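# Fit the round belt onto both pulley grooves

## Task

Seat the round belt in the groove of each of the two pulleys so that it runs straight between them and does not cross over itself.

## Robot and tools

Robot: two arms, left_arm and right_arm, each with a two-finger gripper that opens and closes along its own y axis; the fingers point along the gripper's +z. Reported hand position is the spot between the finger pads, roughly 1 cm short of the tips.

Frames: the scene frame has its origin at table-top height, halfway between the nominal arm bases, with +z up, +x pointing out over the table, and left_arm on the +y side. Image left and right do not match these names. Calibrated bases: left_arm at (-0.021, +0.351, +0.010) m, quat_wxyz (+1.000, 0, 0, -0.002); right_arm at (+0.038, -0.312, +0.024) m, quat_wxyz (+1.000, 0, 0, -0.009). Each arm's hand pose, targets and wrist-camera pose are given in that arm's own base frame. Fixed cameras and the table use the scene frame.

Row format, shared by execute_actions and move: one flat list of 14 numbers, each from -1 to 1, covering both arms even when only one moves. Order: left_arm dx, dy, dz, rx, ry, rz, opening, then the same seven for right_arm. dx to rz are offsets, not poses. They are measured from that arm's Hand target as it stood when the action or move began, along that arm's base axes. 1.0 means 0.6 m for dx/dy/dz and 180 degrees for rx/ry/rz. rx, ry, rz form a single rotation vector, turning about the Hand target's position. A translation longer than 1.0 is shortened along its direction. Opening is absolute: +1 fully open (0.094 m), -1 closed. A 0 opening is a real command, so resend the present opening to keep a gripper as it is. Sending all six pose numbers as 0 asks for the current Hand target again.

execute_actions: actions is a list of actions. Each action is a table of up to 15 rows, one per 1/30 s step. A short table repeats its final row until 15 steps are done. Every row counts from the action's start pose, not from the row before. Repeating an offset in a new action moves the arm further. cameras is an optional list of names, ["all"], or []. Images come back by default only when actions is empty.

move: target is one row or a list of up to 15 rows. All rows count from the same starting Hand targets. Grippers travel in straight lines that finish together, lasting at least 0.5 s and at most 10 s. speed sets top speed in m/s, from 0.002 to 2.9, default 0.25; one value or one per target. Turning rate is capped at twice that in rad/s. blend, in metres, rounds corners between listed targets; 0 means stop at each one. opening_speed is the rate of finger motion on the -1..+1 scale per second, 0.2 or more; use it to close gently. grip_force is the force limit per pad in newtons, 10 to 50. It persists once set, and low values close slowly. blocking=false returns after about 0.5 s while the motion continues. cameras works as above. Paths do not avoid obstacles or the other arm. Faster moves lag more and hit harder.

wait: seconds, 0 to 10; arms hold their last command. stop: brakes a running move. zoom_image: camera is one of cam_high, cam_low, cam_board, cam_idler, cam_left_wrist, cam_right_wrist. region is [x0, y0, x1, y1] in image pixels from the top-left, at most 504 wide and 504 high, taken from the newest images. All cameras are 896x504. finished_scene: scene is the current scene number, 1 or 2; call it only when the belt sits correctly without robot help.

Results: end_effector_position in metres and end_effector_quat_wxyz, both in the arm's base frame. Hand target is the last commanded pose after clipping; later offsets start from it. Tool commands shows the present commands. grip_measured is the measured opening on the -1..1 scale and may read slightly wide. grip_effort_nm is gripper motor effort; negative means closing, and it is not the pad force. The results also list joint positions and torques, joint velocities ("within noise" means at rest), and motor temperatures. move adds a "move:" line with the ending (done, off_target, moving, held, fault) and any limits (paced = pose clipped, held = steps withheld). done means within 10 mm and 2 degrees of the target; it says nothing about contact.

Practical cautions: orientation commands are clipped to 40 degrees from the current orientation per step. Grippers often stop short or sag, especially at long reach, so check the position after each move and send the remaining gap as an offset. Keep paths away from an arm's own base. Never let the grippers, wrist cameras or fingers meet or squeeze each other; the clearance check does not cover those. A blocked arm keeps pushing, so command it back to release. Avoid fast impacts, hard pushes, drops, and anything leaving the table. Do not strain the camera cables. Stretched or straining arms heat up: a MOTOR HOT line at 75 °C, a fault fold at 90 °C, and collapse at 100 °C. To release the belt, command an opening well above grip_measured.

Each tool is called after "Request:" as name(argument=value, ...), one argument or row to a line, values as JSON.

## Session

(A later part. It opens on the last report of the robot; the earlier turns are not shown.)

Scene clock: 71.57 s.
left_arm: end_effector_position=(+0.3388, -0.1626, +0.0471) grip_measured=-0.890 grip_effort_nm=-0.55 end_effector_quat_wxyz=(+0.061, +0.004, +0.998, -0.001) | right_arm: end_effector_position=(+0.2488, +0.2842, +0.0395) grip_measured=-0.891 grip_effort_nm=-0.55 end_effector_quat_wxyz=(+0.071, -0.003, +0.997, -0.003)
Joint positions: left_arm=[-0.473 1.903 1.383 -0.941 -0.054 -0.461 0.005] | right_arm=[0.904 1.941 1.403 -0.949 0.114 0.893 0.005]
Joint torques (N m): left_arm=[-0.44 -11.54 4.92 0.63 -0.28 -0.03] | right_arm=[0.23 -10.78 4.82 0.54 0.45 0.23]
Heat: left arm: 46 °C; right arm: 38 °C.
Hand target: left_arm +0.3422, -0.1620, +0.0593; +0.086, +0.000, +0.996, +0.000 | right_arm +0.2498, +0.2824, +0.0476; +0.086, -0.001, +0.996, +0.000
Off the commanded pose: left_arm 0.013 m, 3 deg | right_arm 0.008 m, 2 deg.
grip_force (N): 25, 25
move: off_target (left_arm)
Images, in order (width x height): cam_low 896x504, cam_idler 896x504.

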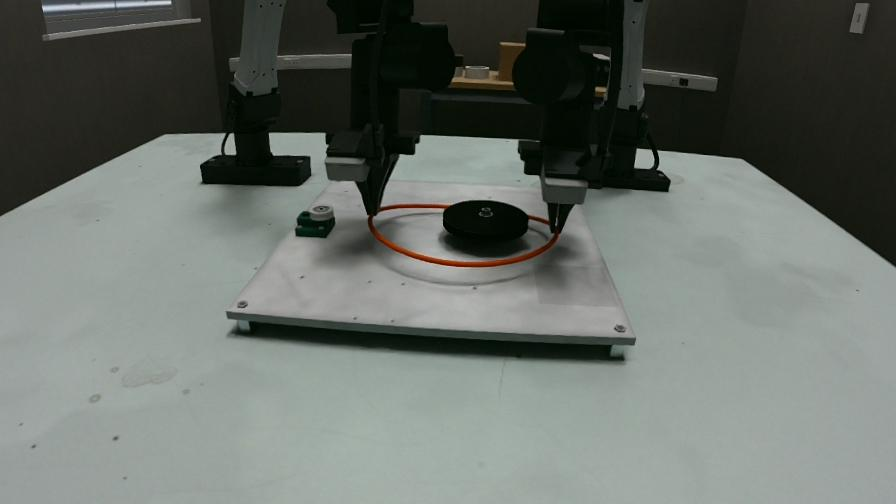

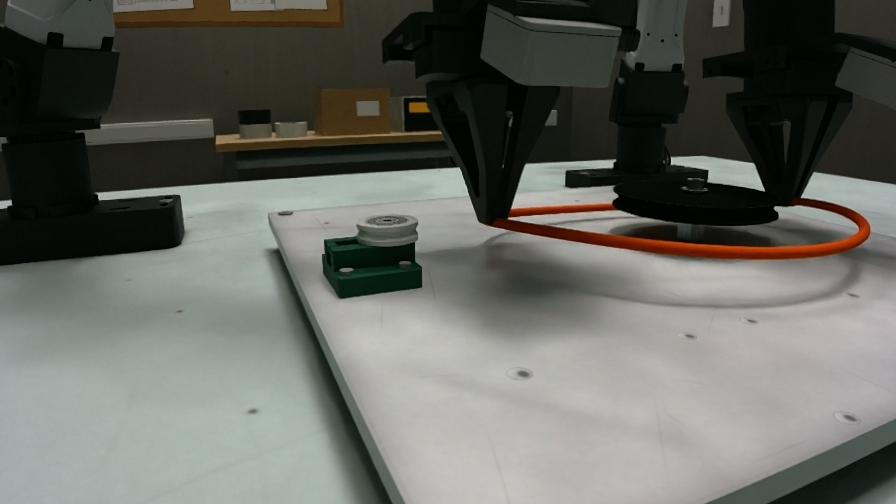

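Request:
move(
  target=[
    [0,0,0.014,0,0,0,-0.92,0,0.0,0.006,0,0,0,-0.93],
    [0,0.025,0.014,0,0,0,-0.92,0,-0.066,0.006,0,0,0,-0.93],
  ],
  speed=0.08,
  cameras=["cam_low","cam_idler","cam_board","cam_left_wrist","cam_right_wrist"],
)

Request:
zoom_image(
  camera="cam_idler",
  region=[480, 120, 880, 300],
)

Request:
zoom_image(
  camera="cam_low",
  region=[360, 160, 600, 290],
)

Scene clock: 74.80 s.
left_arm: end_effector_position=(+0.3395, -0.1586, +0.0564) grip_measured=-0.890 grip_effort_nm=-0.55 end_effector_quat_wxyz=(+0.070, +0.003, +0.998, -0.006) | right_arm: end_effector_position=(+0.2522, +0.2563, +0.0486) grip_measured=-0.891 grip_effort_nm=-0.55 end_effector_quat_wxyz=(+0.087, -0.001, +0.996, +0.014)
Joint positions: left_arm=[-0.46 1.871 1.376 -0.945 -0.05 -0.452 0.005] | right_arm=[0.848 1.819 1.272 -0.887 0.113 0.839 0.005]
Joint torques (N m): left_arm=[1.96 -11.34 4.89 0.49 -0.26 0.29] | right_arm=[-1.37 -9.44 4.49 0.31 0.34 -0.03]
Heat: left arm: 46 °C; right arm: 38 °C.
Hand target: left_arm +0.3422, -0.1471, +0.0677; +0.087, +0.000, +0.996, +0.000 | right_arm +0.2499, +0.2428, +0.0513; +0.087, -0.001, +0.996, +0.000
Off the commanded pose: left_arm 0.016 m, 2 deg | right_arm 0.014 m, 2 deg.
grip_force (N): 25, 25
move: off_target (left_arm, right_arm)
camera_calibration:
cam_left_wrist: T_world_to_cam=[[-0.00679311, -0.999935, 0.00910705, -0.157888], [-0.96095, 0.00904719, 0.276573, 0.353066], [-0.276637, -0.00687264, -0.96095, 0.233364], [0, 0, 0, 1]] pos_world=[0.402764, -0.159468, 0.12804]
cam_right_wrist: T_world_to_cam=[[0.0038186, -0.999697, -0.0243302, 0.258404], [-0.967122, -0.00987887, 0.254121, 0.272933], [-0.254284, 0.0225599, -0.966866, 0.196287], [0, 0, 0, 1]] pos_world=[0.312885, 0.256594, 0.126713]
Images, in order (width x height): cam_low 896x504, cam_board 896x504, cam_idler 896x504, cam_left_wrist 896x504, cam_right_wrist 896x504.

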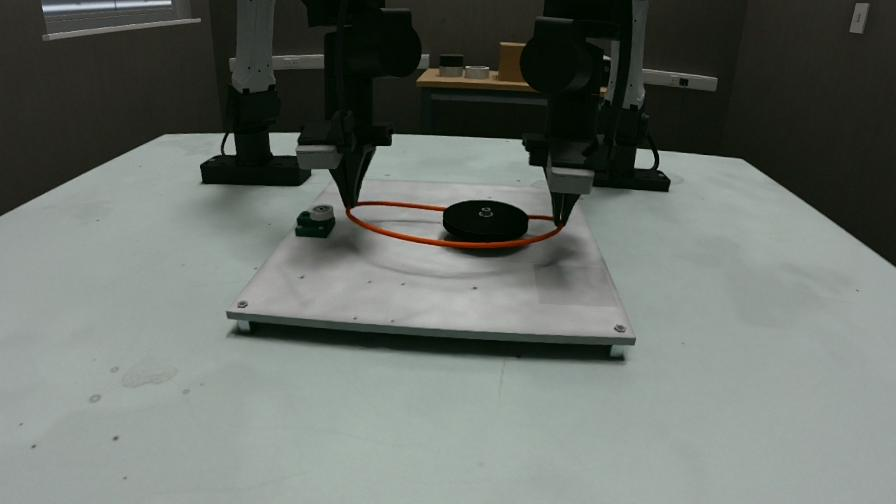

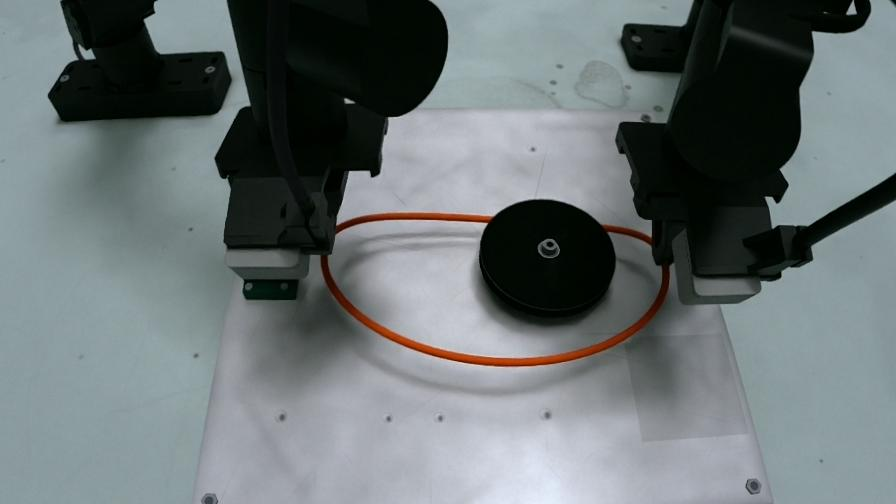

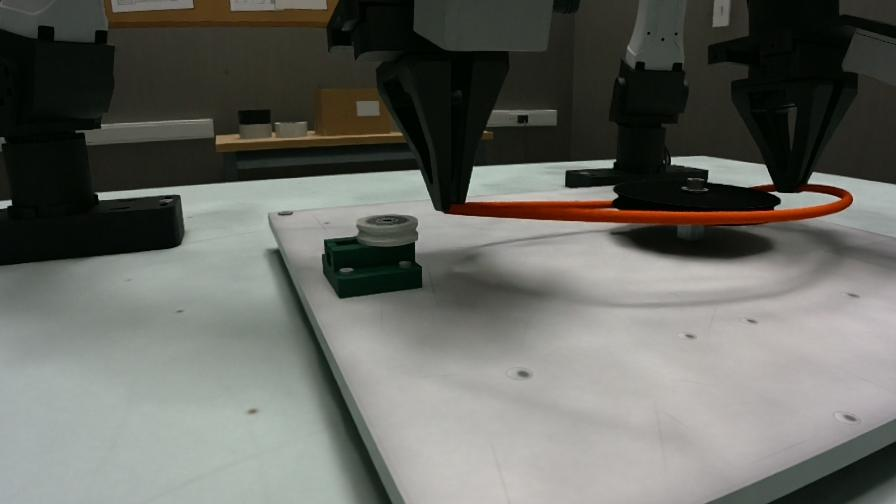

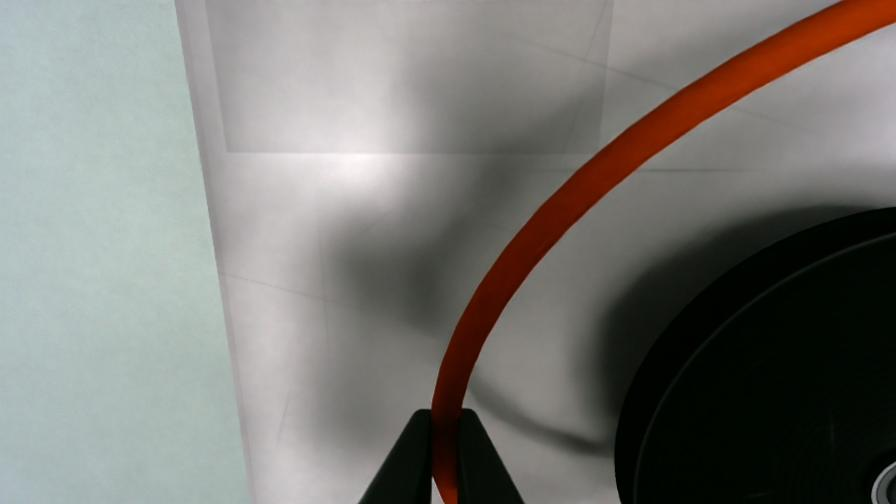

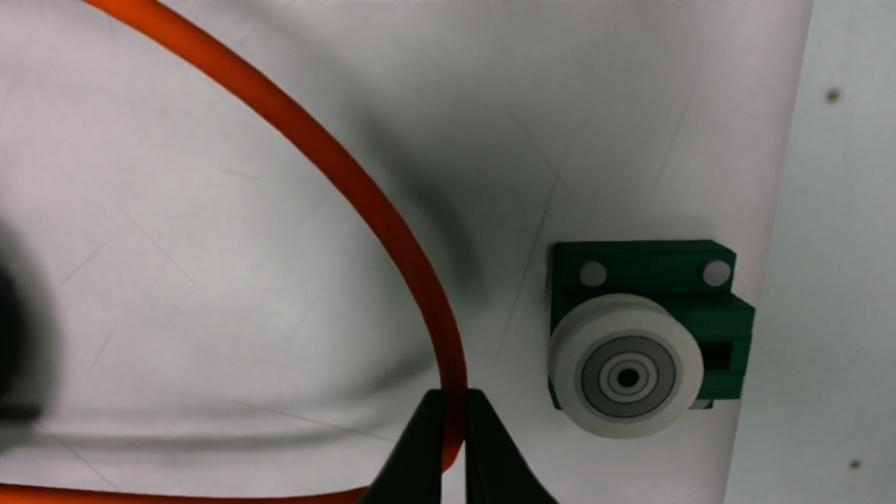

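Scaled by 1.260 from the camera's 896x504 image, which has a finer 1280x720 frame.

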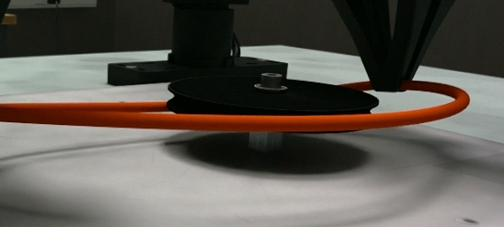

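Scaled by 2.100 from the camera's 896x504 image, which has a finer 1280x720 frame.

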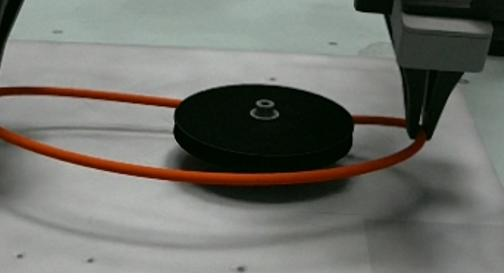

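Request:
move(
  target=[
    [0.02,0.0,0.0,0,0,0,-0.92,0.016,0,0.0,0,0,0,-0.93],
    [0.02,0.0,0,0,0,0,-0.92,0.016,0.0,0.02,0,0,0,-0.93],
    [0.02,-0.03,0,0,0,0,-0.92,0.0,-0.085,0.02,0,0,-0.11,-0.93],
  ],
  speed=0.08,
  cameras=["cam_low","cam_idler","cam_board","cam_left_wrist","cam_right_wrist"],
)

Request:
zoom_image(
  camera="cam_idler",
  region=[320, 120, 820, 300],
)

Request:
zoom_image(
  camera="cam_low",
  region=[280, 160, 600, 290],
)

Scene clock: 80.03 s.
left_arm: end_effector_position=(+0.3436, -0.1733, +0.0578) grip_measured=-0.890 grip_effort_nm=-0.55 end_effector_quat_wxyz=(+0.070, +0.010, +0.997, -0.020) | right_arm: end_effector_position=(+0.2554, +0.2271, +0.0622) grip_measured=-0.891 grip_effort_nm=-0.55 end_effector_quat_wxyz=(+0.082, +0.155, +0.984, +0.038)
Joint positions: left_arm=[-0.479 1.896 1.414 -0.945 -0.027 -0.457 0.005] | right_arm=[0.77 1.72 1.206 -0.897 0.085 1.075 0.005]
Joint torques (N m): left_arm=[0.94 -8.1 9.22 0.29 -0.53 0.02] | right_arm=[-2.91 -8.87 4.33 -0.27 0.84 0.08]
Heat: left arm: 45 °C; right arm: 39 °C.
Hand target: left_arm +0.3542, -0.1651, +0.0678; +0.087, +0.000, +0.996, +0.000 | right_arm +0.2499, +0.1917, +0.0633; +0.085, +0.171, +0.982, -0.015
Off the commanded pose: left_arm 0.017 m, 3 deg | right_arm 0.036 m, 6 deg.
grip_force (N): 25, 25
move: off_target (left_arm, right_arm)
camera_calibration:
cam_left_wrist: T_world_to_cam=[[-0.0233965, -0.999064, 0.0363723, -0.168347], [-0.960878, 0.032516, 0.275056, 0.36085], [-0.275981, -0.028514, -0.96074, 0.231779], [0, 0, 0, 1]] pos_world=[0.40676, -0.173314, 0.129548]
cam_right_wrist: T_world_to_cam=[[-0.297852, -0.949588, -0.0978063, 0.299825], [-0.92479, 0.26162, 0.276259, 0.198347], [-0.236744, 0.172735, -0.956094, 0.171565], [0, 0, 0, 1]] pos_world=[0.31335, 0.203184, 0.138562]
Images, in order (width x height): cam_low 896x504, cam_board 896x504, cam_idler 896x504, cam_left_wrist 896x504, cam_right_wrist 896x504.

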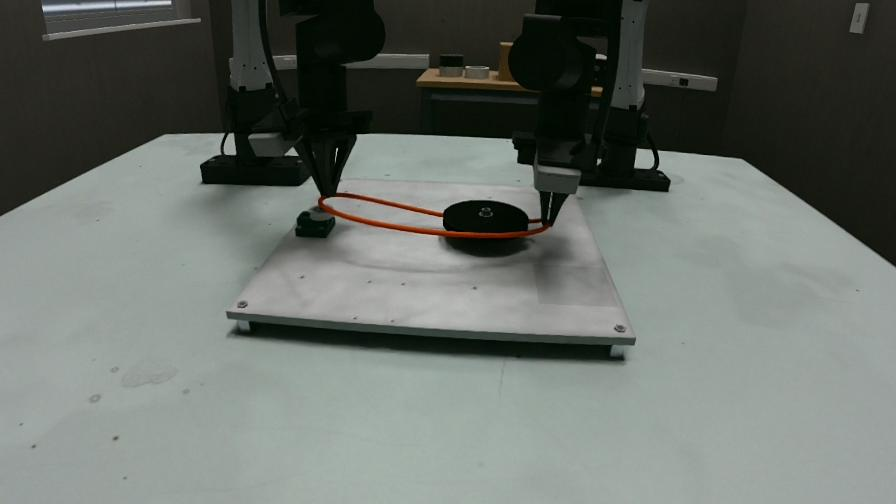

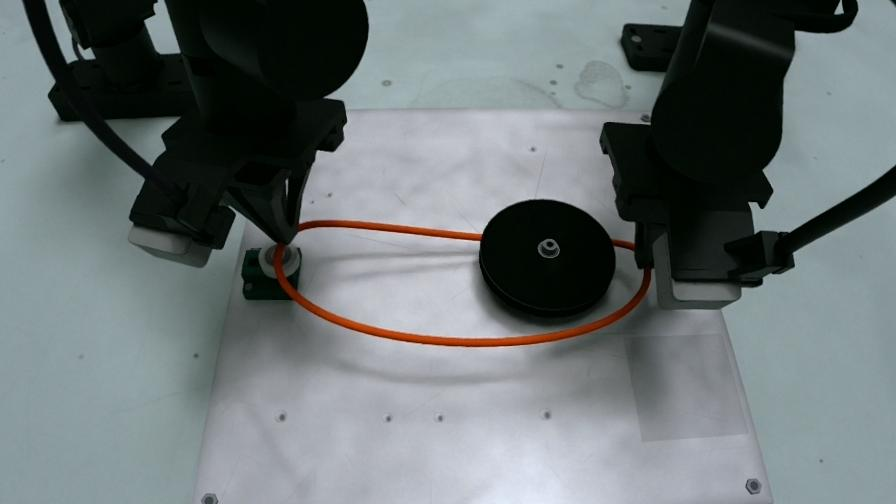

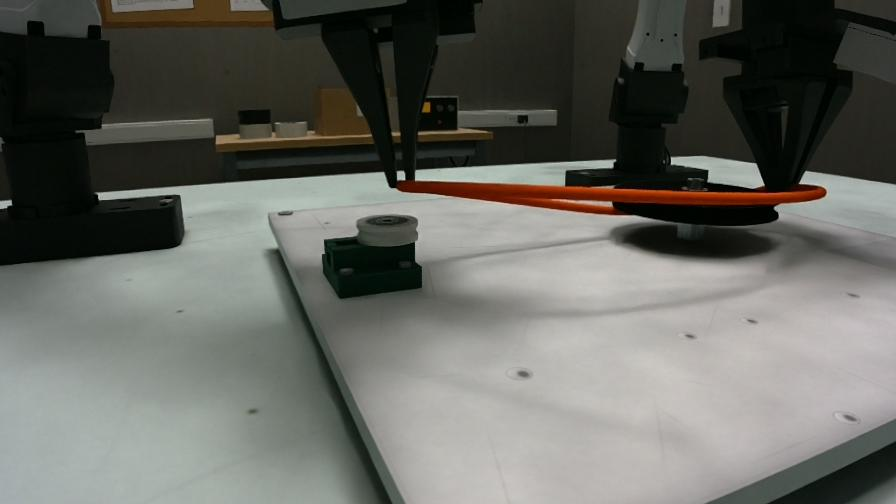

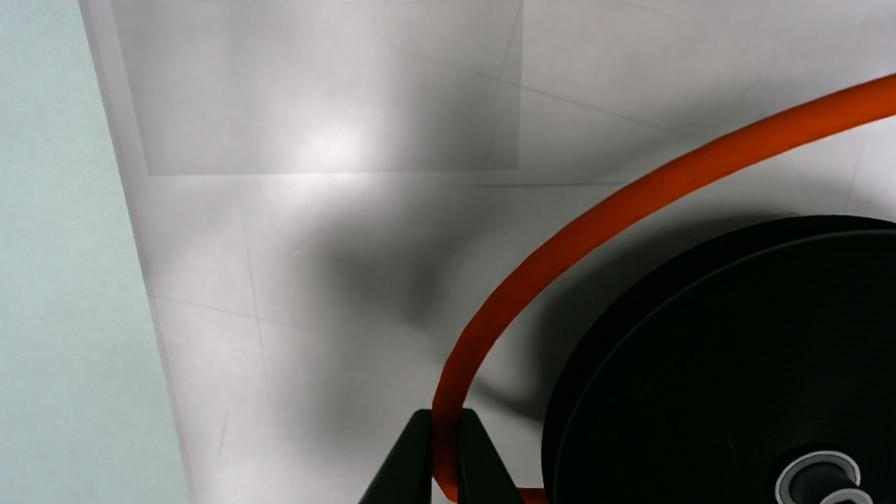

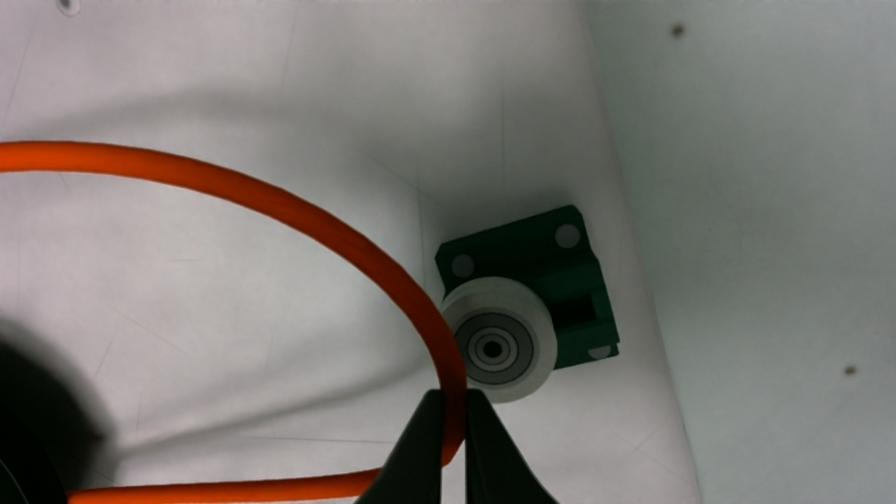

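Scaled by 1.008 from the camera's 896x504 image, which has a finer 1280x720 frame.

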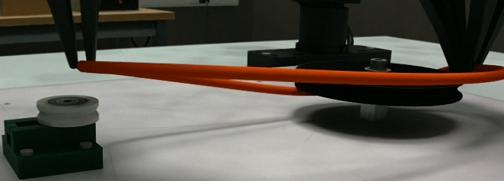

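Scaled by 1.575 from the camera's 896x504 image, which has a finer 1280x720 frame.

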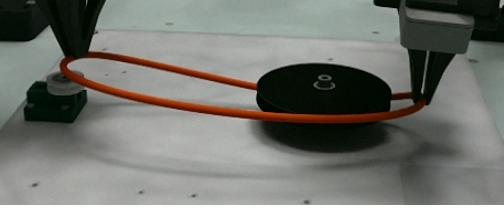

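Request:
move(
  target=[0.0,-0.015,-0.004,0,0,0,-0.92,0.005,-0.075,0.0,0,0,-0.03,-0.93],
  speed=0.06,
  cameras=["cam_low","cam_idler","cam_board","cam_left_wrist","cam_right_wrist"],
)

Request:
zoom_image(
  camera="cam_idler",
  region=[320, 120, 820, 300],
)

Scene clock: 82.20 s.
left_arm: end_effector_position=(+0.3381, -0.1865, +0.0515) grip_measured=-0.890 grip_effort_nm=-0.55 end_effector_quat_wxyz=(+0.059, +0.013, +0.998, -0.027) | right_arm: end_effector_position=(+0.2599, +0.2039, +0.0657) grip_measured=-0.891 grip_effort_nm=-0.55 end_effector_quat_wxyz=(+0.070, +0.197, +0.975, +0.076)
Joint positions: left_arm=[-0.508 1.919 1.422 -0.944 -0.009 -0.482 0.005] | right_arm=[0.669 1.635 1.119 -0.85 0.008 1.066 0.005]
Joint torques (N m): left_arm=[1.57 -8.83 9.59 0.27 -0.75 0.06] | right_arm=[-4.19 -8.39 4.12 -0.62 1.59 -0.04]
Heat: left arm: 45 °C; right arm: 39 °C.
Hand target: left_arm +0.3542, -0.1740, +0.0654; +0.087, +0.000, +0.996, +0.000 | right_arm +0.2529, +0.1466, +0.0633; +0.084, +0.217, +0.972, -0.019
Off the commanded pose: left_arm 0.025 m, 5 deg | right_arm 0.058 m, 11 deg.
grip_force (N): 25, 25
move: off_target (left_arm, right_arm)
camera_calibration:
cam_left_wrist: T_world_to_cam=[[-0.0293264, -0.99836, 0.0491571, -0.179906], [-0.95418, 0.0426121, 0.296185, 0.3562], [-0.297794, -0.0382187, -0.953865, 0.229077], [0, 0, 0, 1]] pos_world=[0.402821, -0.186035, 0.121851]
cam_right_wrist: T_world_to_cam=[[-0.3725, -0.911863, -0.172478, 0.295978], [-0.898273, 0.307585, 0.313843, 0.188967], [-0.23313, 0.271839, -0.933678, 0.157487], [0, 0, 0, 1]] pos_world=[0.316711, 0.168956, 0.138786]
Images, in order (width x height): cam_low 896x504, cam_board 896x504, cam_idler 896x504, cam_left_wrist 896x504, cam_right_wrist 896x504.

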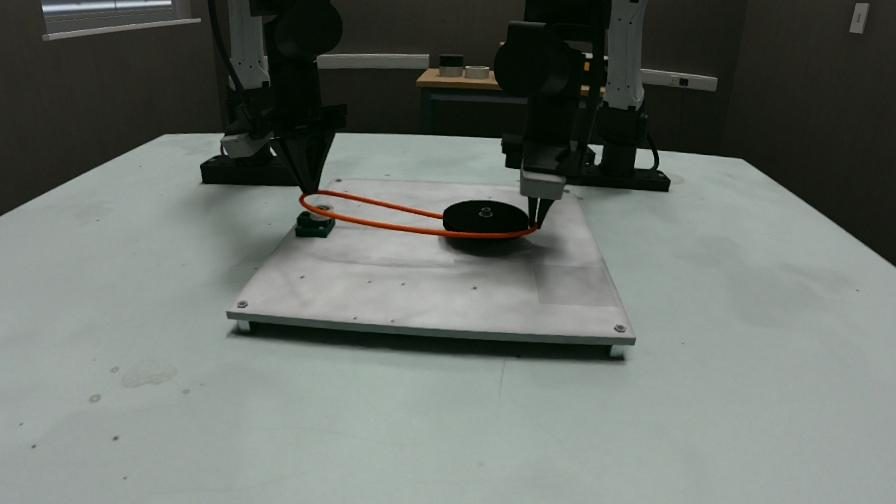

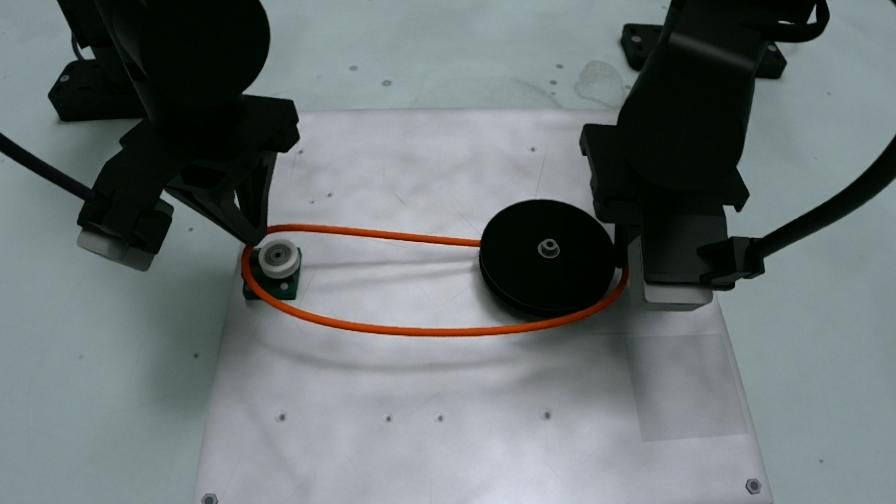

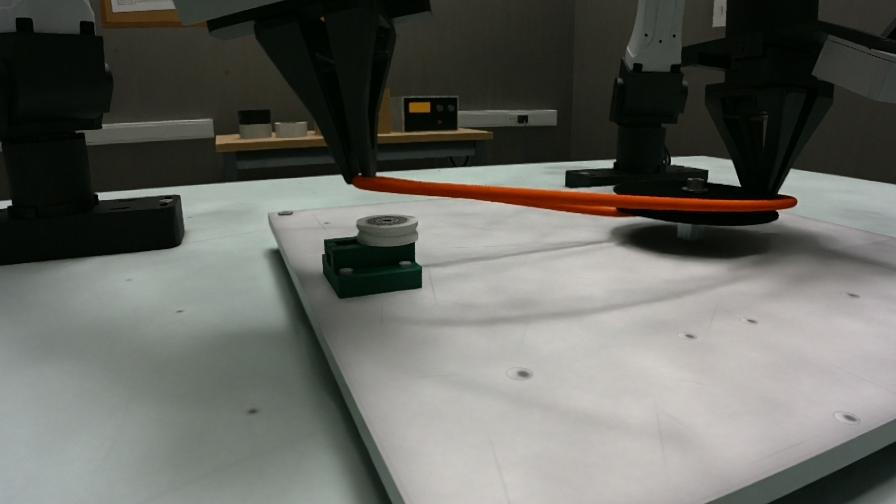

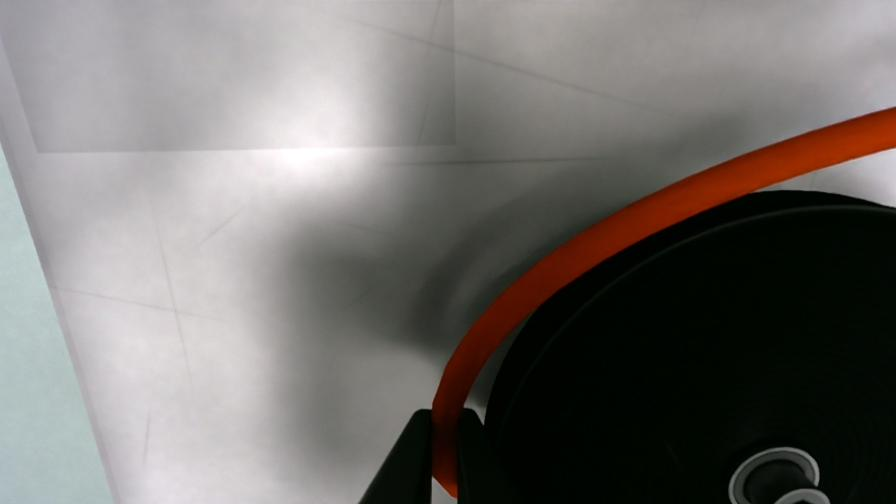

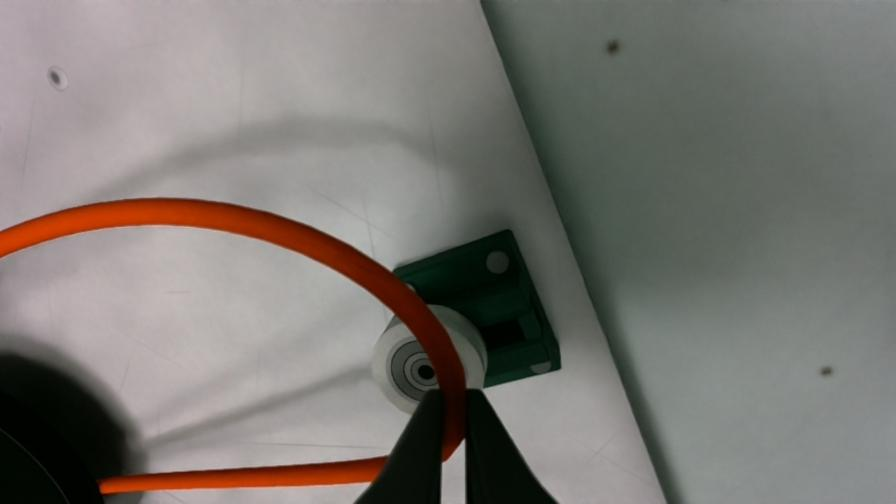

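Scaled by 1.008 from the camera's 896x504 image, which has a finer 1280x720 frame.

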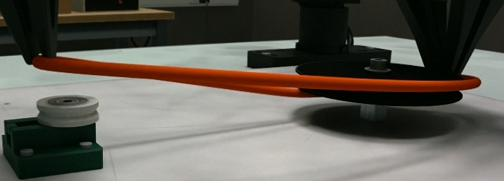

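Request:
move(
  target=[0.0,0,0,0,0,0,-0.92,-0.03,-0.055,-0.005,0,0,0.03,-0.93],
  speed=0.06,
  cameras=["cam_low","cam_idler","cam_board","cam_right_wrist"],
)

Scene clock: 84.57 s.
left_arm: end_effector_position=(+0.3423, -0.1735, +0.0539) grip_measured=-0.890 grip_effort_nm=-0.55 end_effector_quat_wxyz=(+0.066, +0.006, +0.998, +0.001) | right_arm: end_effector_position=(+0.2370, +0.1206, +0.0589) grip_measured=-0.928 grip_effort_nm=-0.07 end_effector_quat_wxyz=(+0.080, +0.170, +0.982, -0.007)
Joint positions: left_arm=[-0.498 1.919 1.432 -0.966 -0.064 -0.482 0.005] | right_arm=[0.547 1.479 0.949 -0.929 0.117 0.884 0.003]
Joint torques (N m): left_arm=[0.62 -8.62 8.98 0.45 -0.2 0.05] | right_arm=[-0.81 -6.23 5.05 0.43 0.37 0.02]
Heat: left arm: 45 °C; right arm: 39 °C.
Hand target: left_arm +0.3542, -0.1741, +0.0654; +0.087, +0.000, +0.996, +0.000 | right_arm +0.2348, +0.1137, +0.0602; +0.085, +0.171, +0.982, -0.015
Off the commanded pose: left_arm 0.017 m, 2 deg | right_arm 0.007 m, 1 deg.
grip_force (N): 25, 25
move: off_target (left_arm)
camera_calibration:
cam_right_wrist: T_world_to_cam=[[-0.335659, -0.941933, -0.00981291, 0.195644], [-0.908542, 0.320973, 0.267447, 0.199642], [-0.248768, 0.0986864, -0.963523, 0.194765], [0, 0, 0, 1]] pos_world=[0.295504, 0.100983, 0.136187]
Images, in order (width x height): cam_low 896x504, cam_board 896x504, cam_idler 896x504, cam_right_wrist 896x504.

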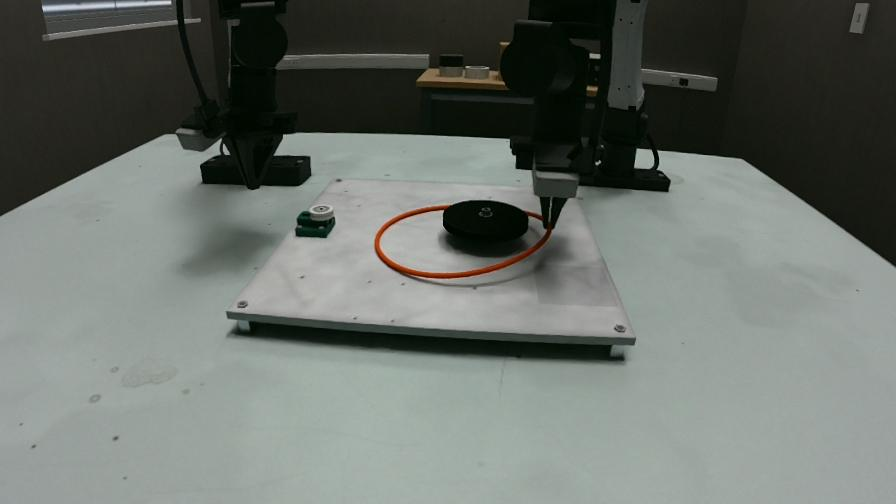

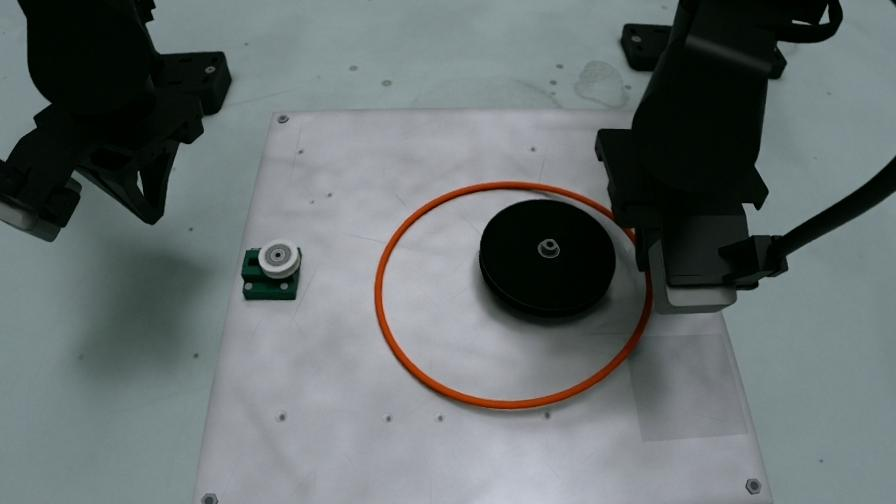

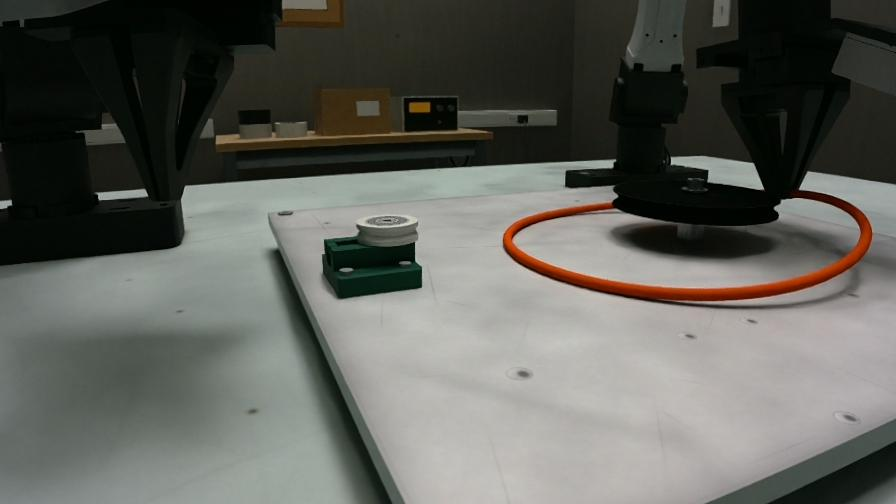

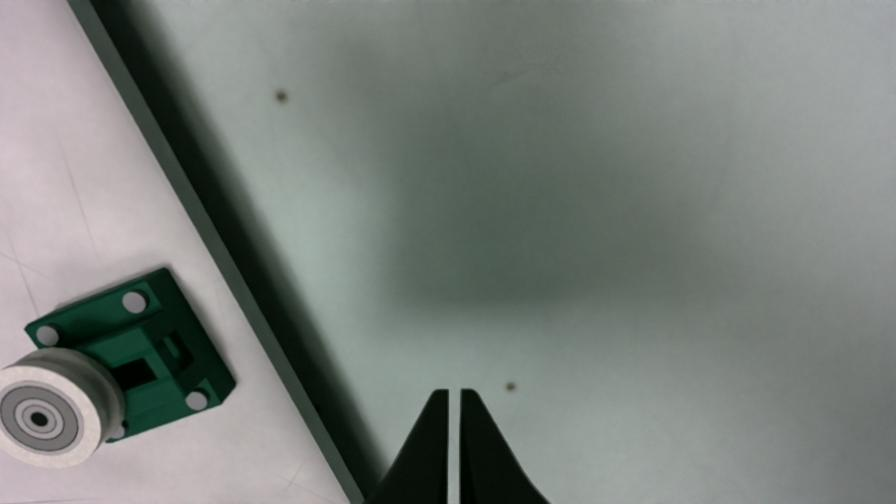

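Request:
move(
  target=[
    [0,0,0,0,0,0,-0.92,0,0,0.06,0,0,0,-0.92],
    [0,0,0,0,0,0,-0.92,0.02,0.301,0.03,0.0096,0.0544,0.1095,-0.4],
  ],
  grip_force=50,
  cameras=["cam_idler","cam_right_wrist"],
)

Scene clock: 89.17 s.
left_arm: end_effector_position=(+0.3423, -0.1735, +0.0539) grip_measured=-0.913 grip_effort_nm=-1.01 end_effector_quat_wxyz=(+0.066, +0.006, +0.998, +0.001) | right_arm: end_effector_position=(+0.2460, +0.2896, +0.0766) grip_measured=-0.402 grip_effort_nm=0.11 end_effector_quat_wxyz=(+0.006, +0.003, +1.000, -0.005)
Joint positions: left_arm=[-0.498 1.919 1.432 -0.966 -0.064 -0.482 0.004] | right_arm=[0.873 1.999 1.642 -1.215 0.015 0.879 0.028]
Joint torques (N m): left_arm=[0.61 -8.62 8.99 0.45 -0.2 0.05] | right_arm=[-0.27 -7.43 8.12 0.14 -0.03 0.07]
Heat: left arm: 45 °C; right arm: 39 °C.
Hand target: left_arm +0.3542, -0.1741, +0.0654; +0.087, +0.000, +0.996, +0.000 | right_arm +0.2469, +0.2944, +0.0784; +0.001, +0.000, +1.000, +0.000
Off the commanded pose: left_arm 0.017 m, 2 deg | right_arm 0.005 m, 1 deg.
move: off_target (left_arm)
camera_calibration:
cam_right_wrist: T_world_to_cam=[[-0.0049414, -0.999908, 0.0125946, 0.29178], [-0.91274, 0.00965509, 0.408428, 0.229225], [-0.408512, -0.00947741, -0.912704, 0.264075], [0, 0, 0, 1]] pos_world=[0.318542, 0.292042, 0.143725]
Images, in order (width x height): cam_idler 896x504, cam_right_wrist 896x504.

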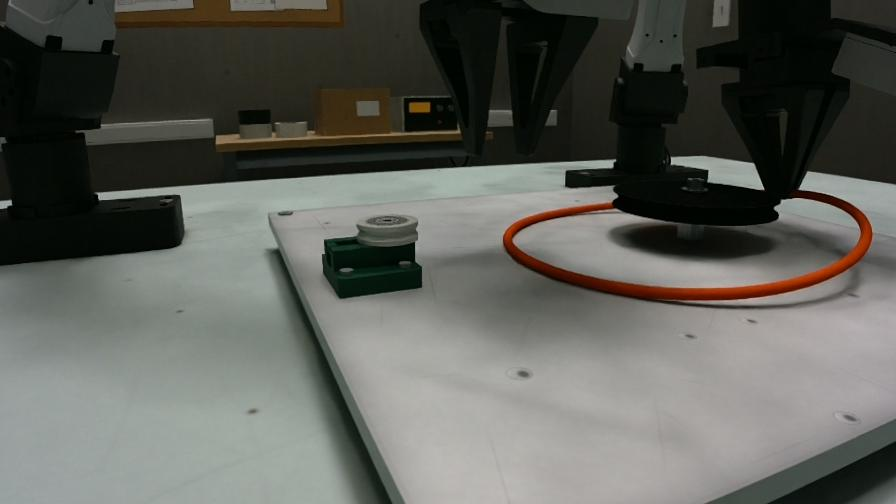

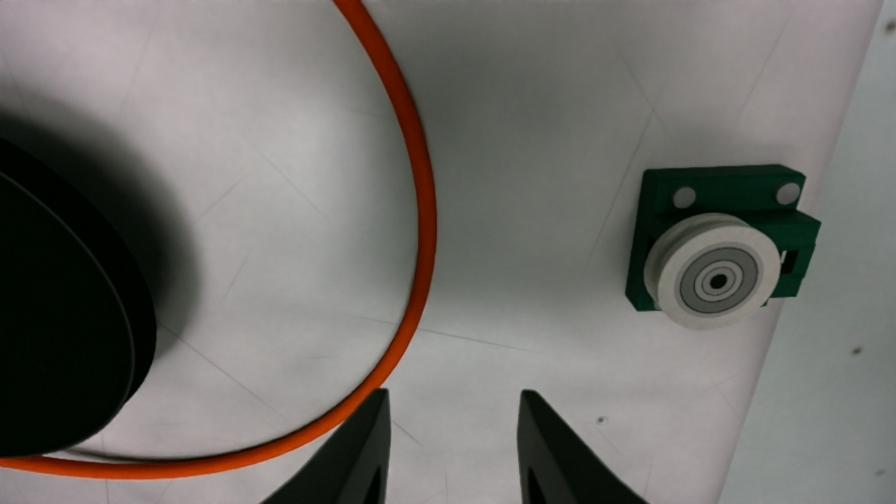

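Request:
move(
  target=[
    [0,0,0,0,0,0,-0.92,0.01,0.0125,-0.05,0,0,-0.06,-0.4],
    [0,0,0,0,0,0,-0.92,0.01,0.0125,-0.097,0,0,-0.06,-0.4],
  ],
  speed=0.12,
  cameras=["cam_idler","cam_right_wrist"],
)

Scene clock: 92.40 s.
left_arm: end_effector_position=(+0.3423, -0.1735, +0.0539) grip_measured=-0.913 grip_effort_nm=-1.01 end_effector_quat_wxyz=(+0.066, +0.006, +0.998, +0.001) | right_arm: end_effector_position=(+0.2547, +0.3003, +0.0257) grip_measured=-0.402 grip_effort_nm=0.11 end_effector_quat_wxyz=(+0.007, +0.089, +0.996, -0.002)
Joint positions: left_arm=[-0.498 1.919 1.432 -0.966 -0.064 -0.482 0.004] | right_arm=[0.873 2.087 1.568 -1.048 0.014 1.052 0.028]
Joint torques (N m): left_arm=[0.62 -8.62 8.99 0.45 -0.2 0.06] | right_arm=[-0.32 -8.39 5.26 0.4 -0.03 0.21]
Heat: left arm: 45 °C; right arm: 39 °C.
Hand target: left_arm +0.3542, -0.1741, +0.0654; +0.087, +0.000, +0.996, +0.000 | right_arm +0.2529, +0.3018, +0.0202; +0.000, +0.094, +0.996, +0.000
Off the commanded pose: left_arm 0.017 m, 2 deg | right_arm 0.006 m, 1 deg.
move: off_target (left_arm)
camera_calibration:
cam_right_wrist: T_world_to_cam=[[-0.176769, -0.984234, 0.00599664, 0.342409], [-0.899111, 0.163954, 0.405855, 0.208191], [-0.400439, 0.0663511, -0.913918, 0.196499], [0, 0, 0, 1]] pos_world=[0.3264, 0.289839, 0.0930349]
Images, in order (width x height): cam_idler 896x504, cam_right_wrist 896x504.

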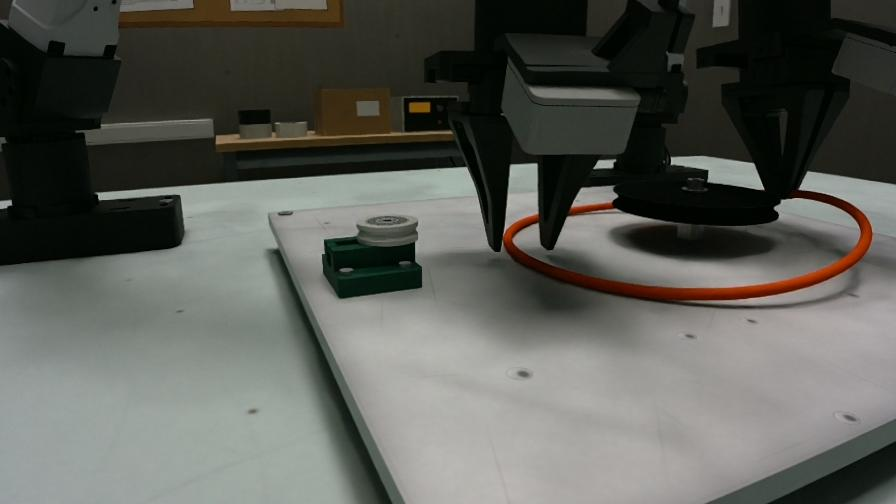

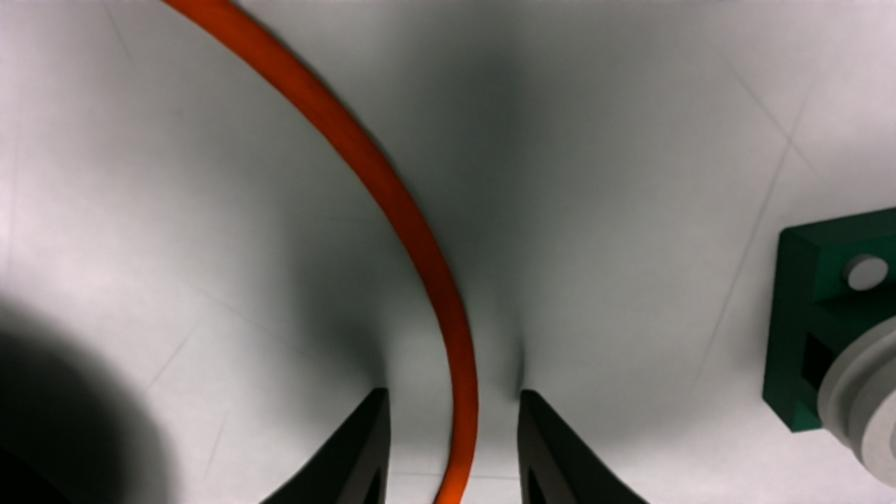

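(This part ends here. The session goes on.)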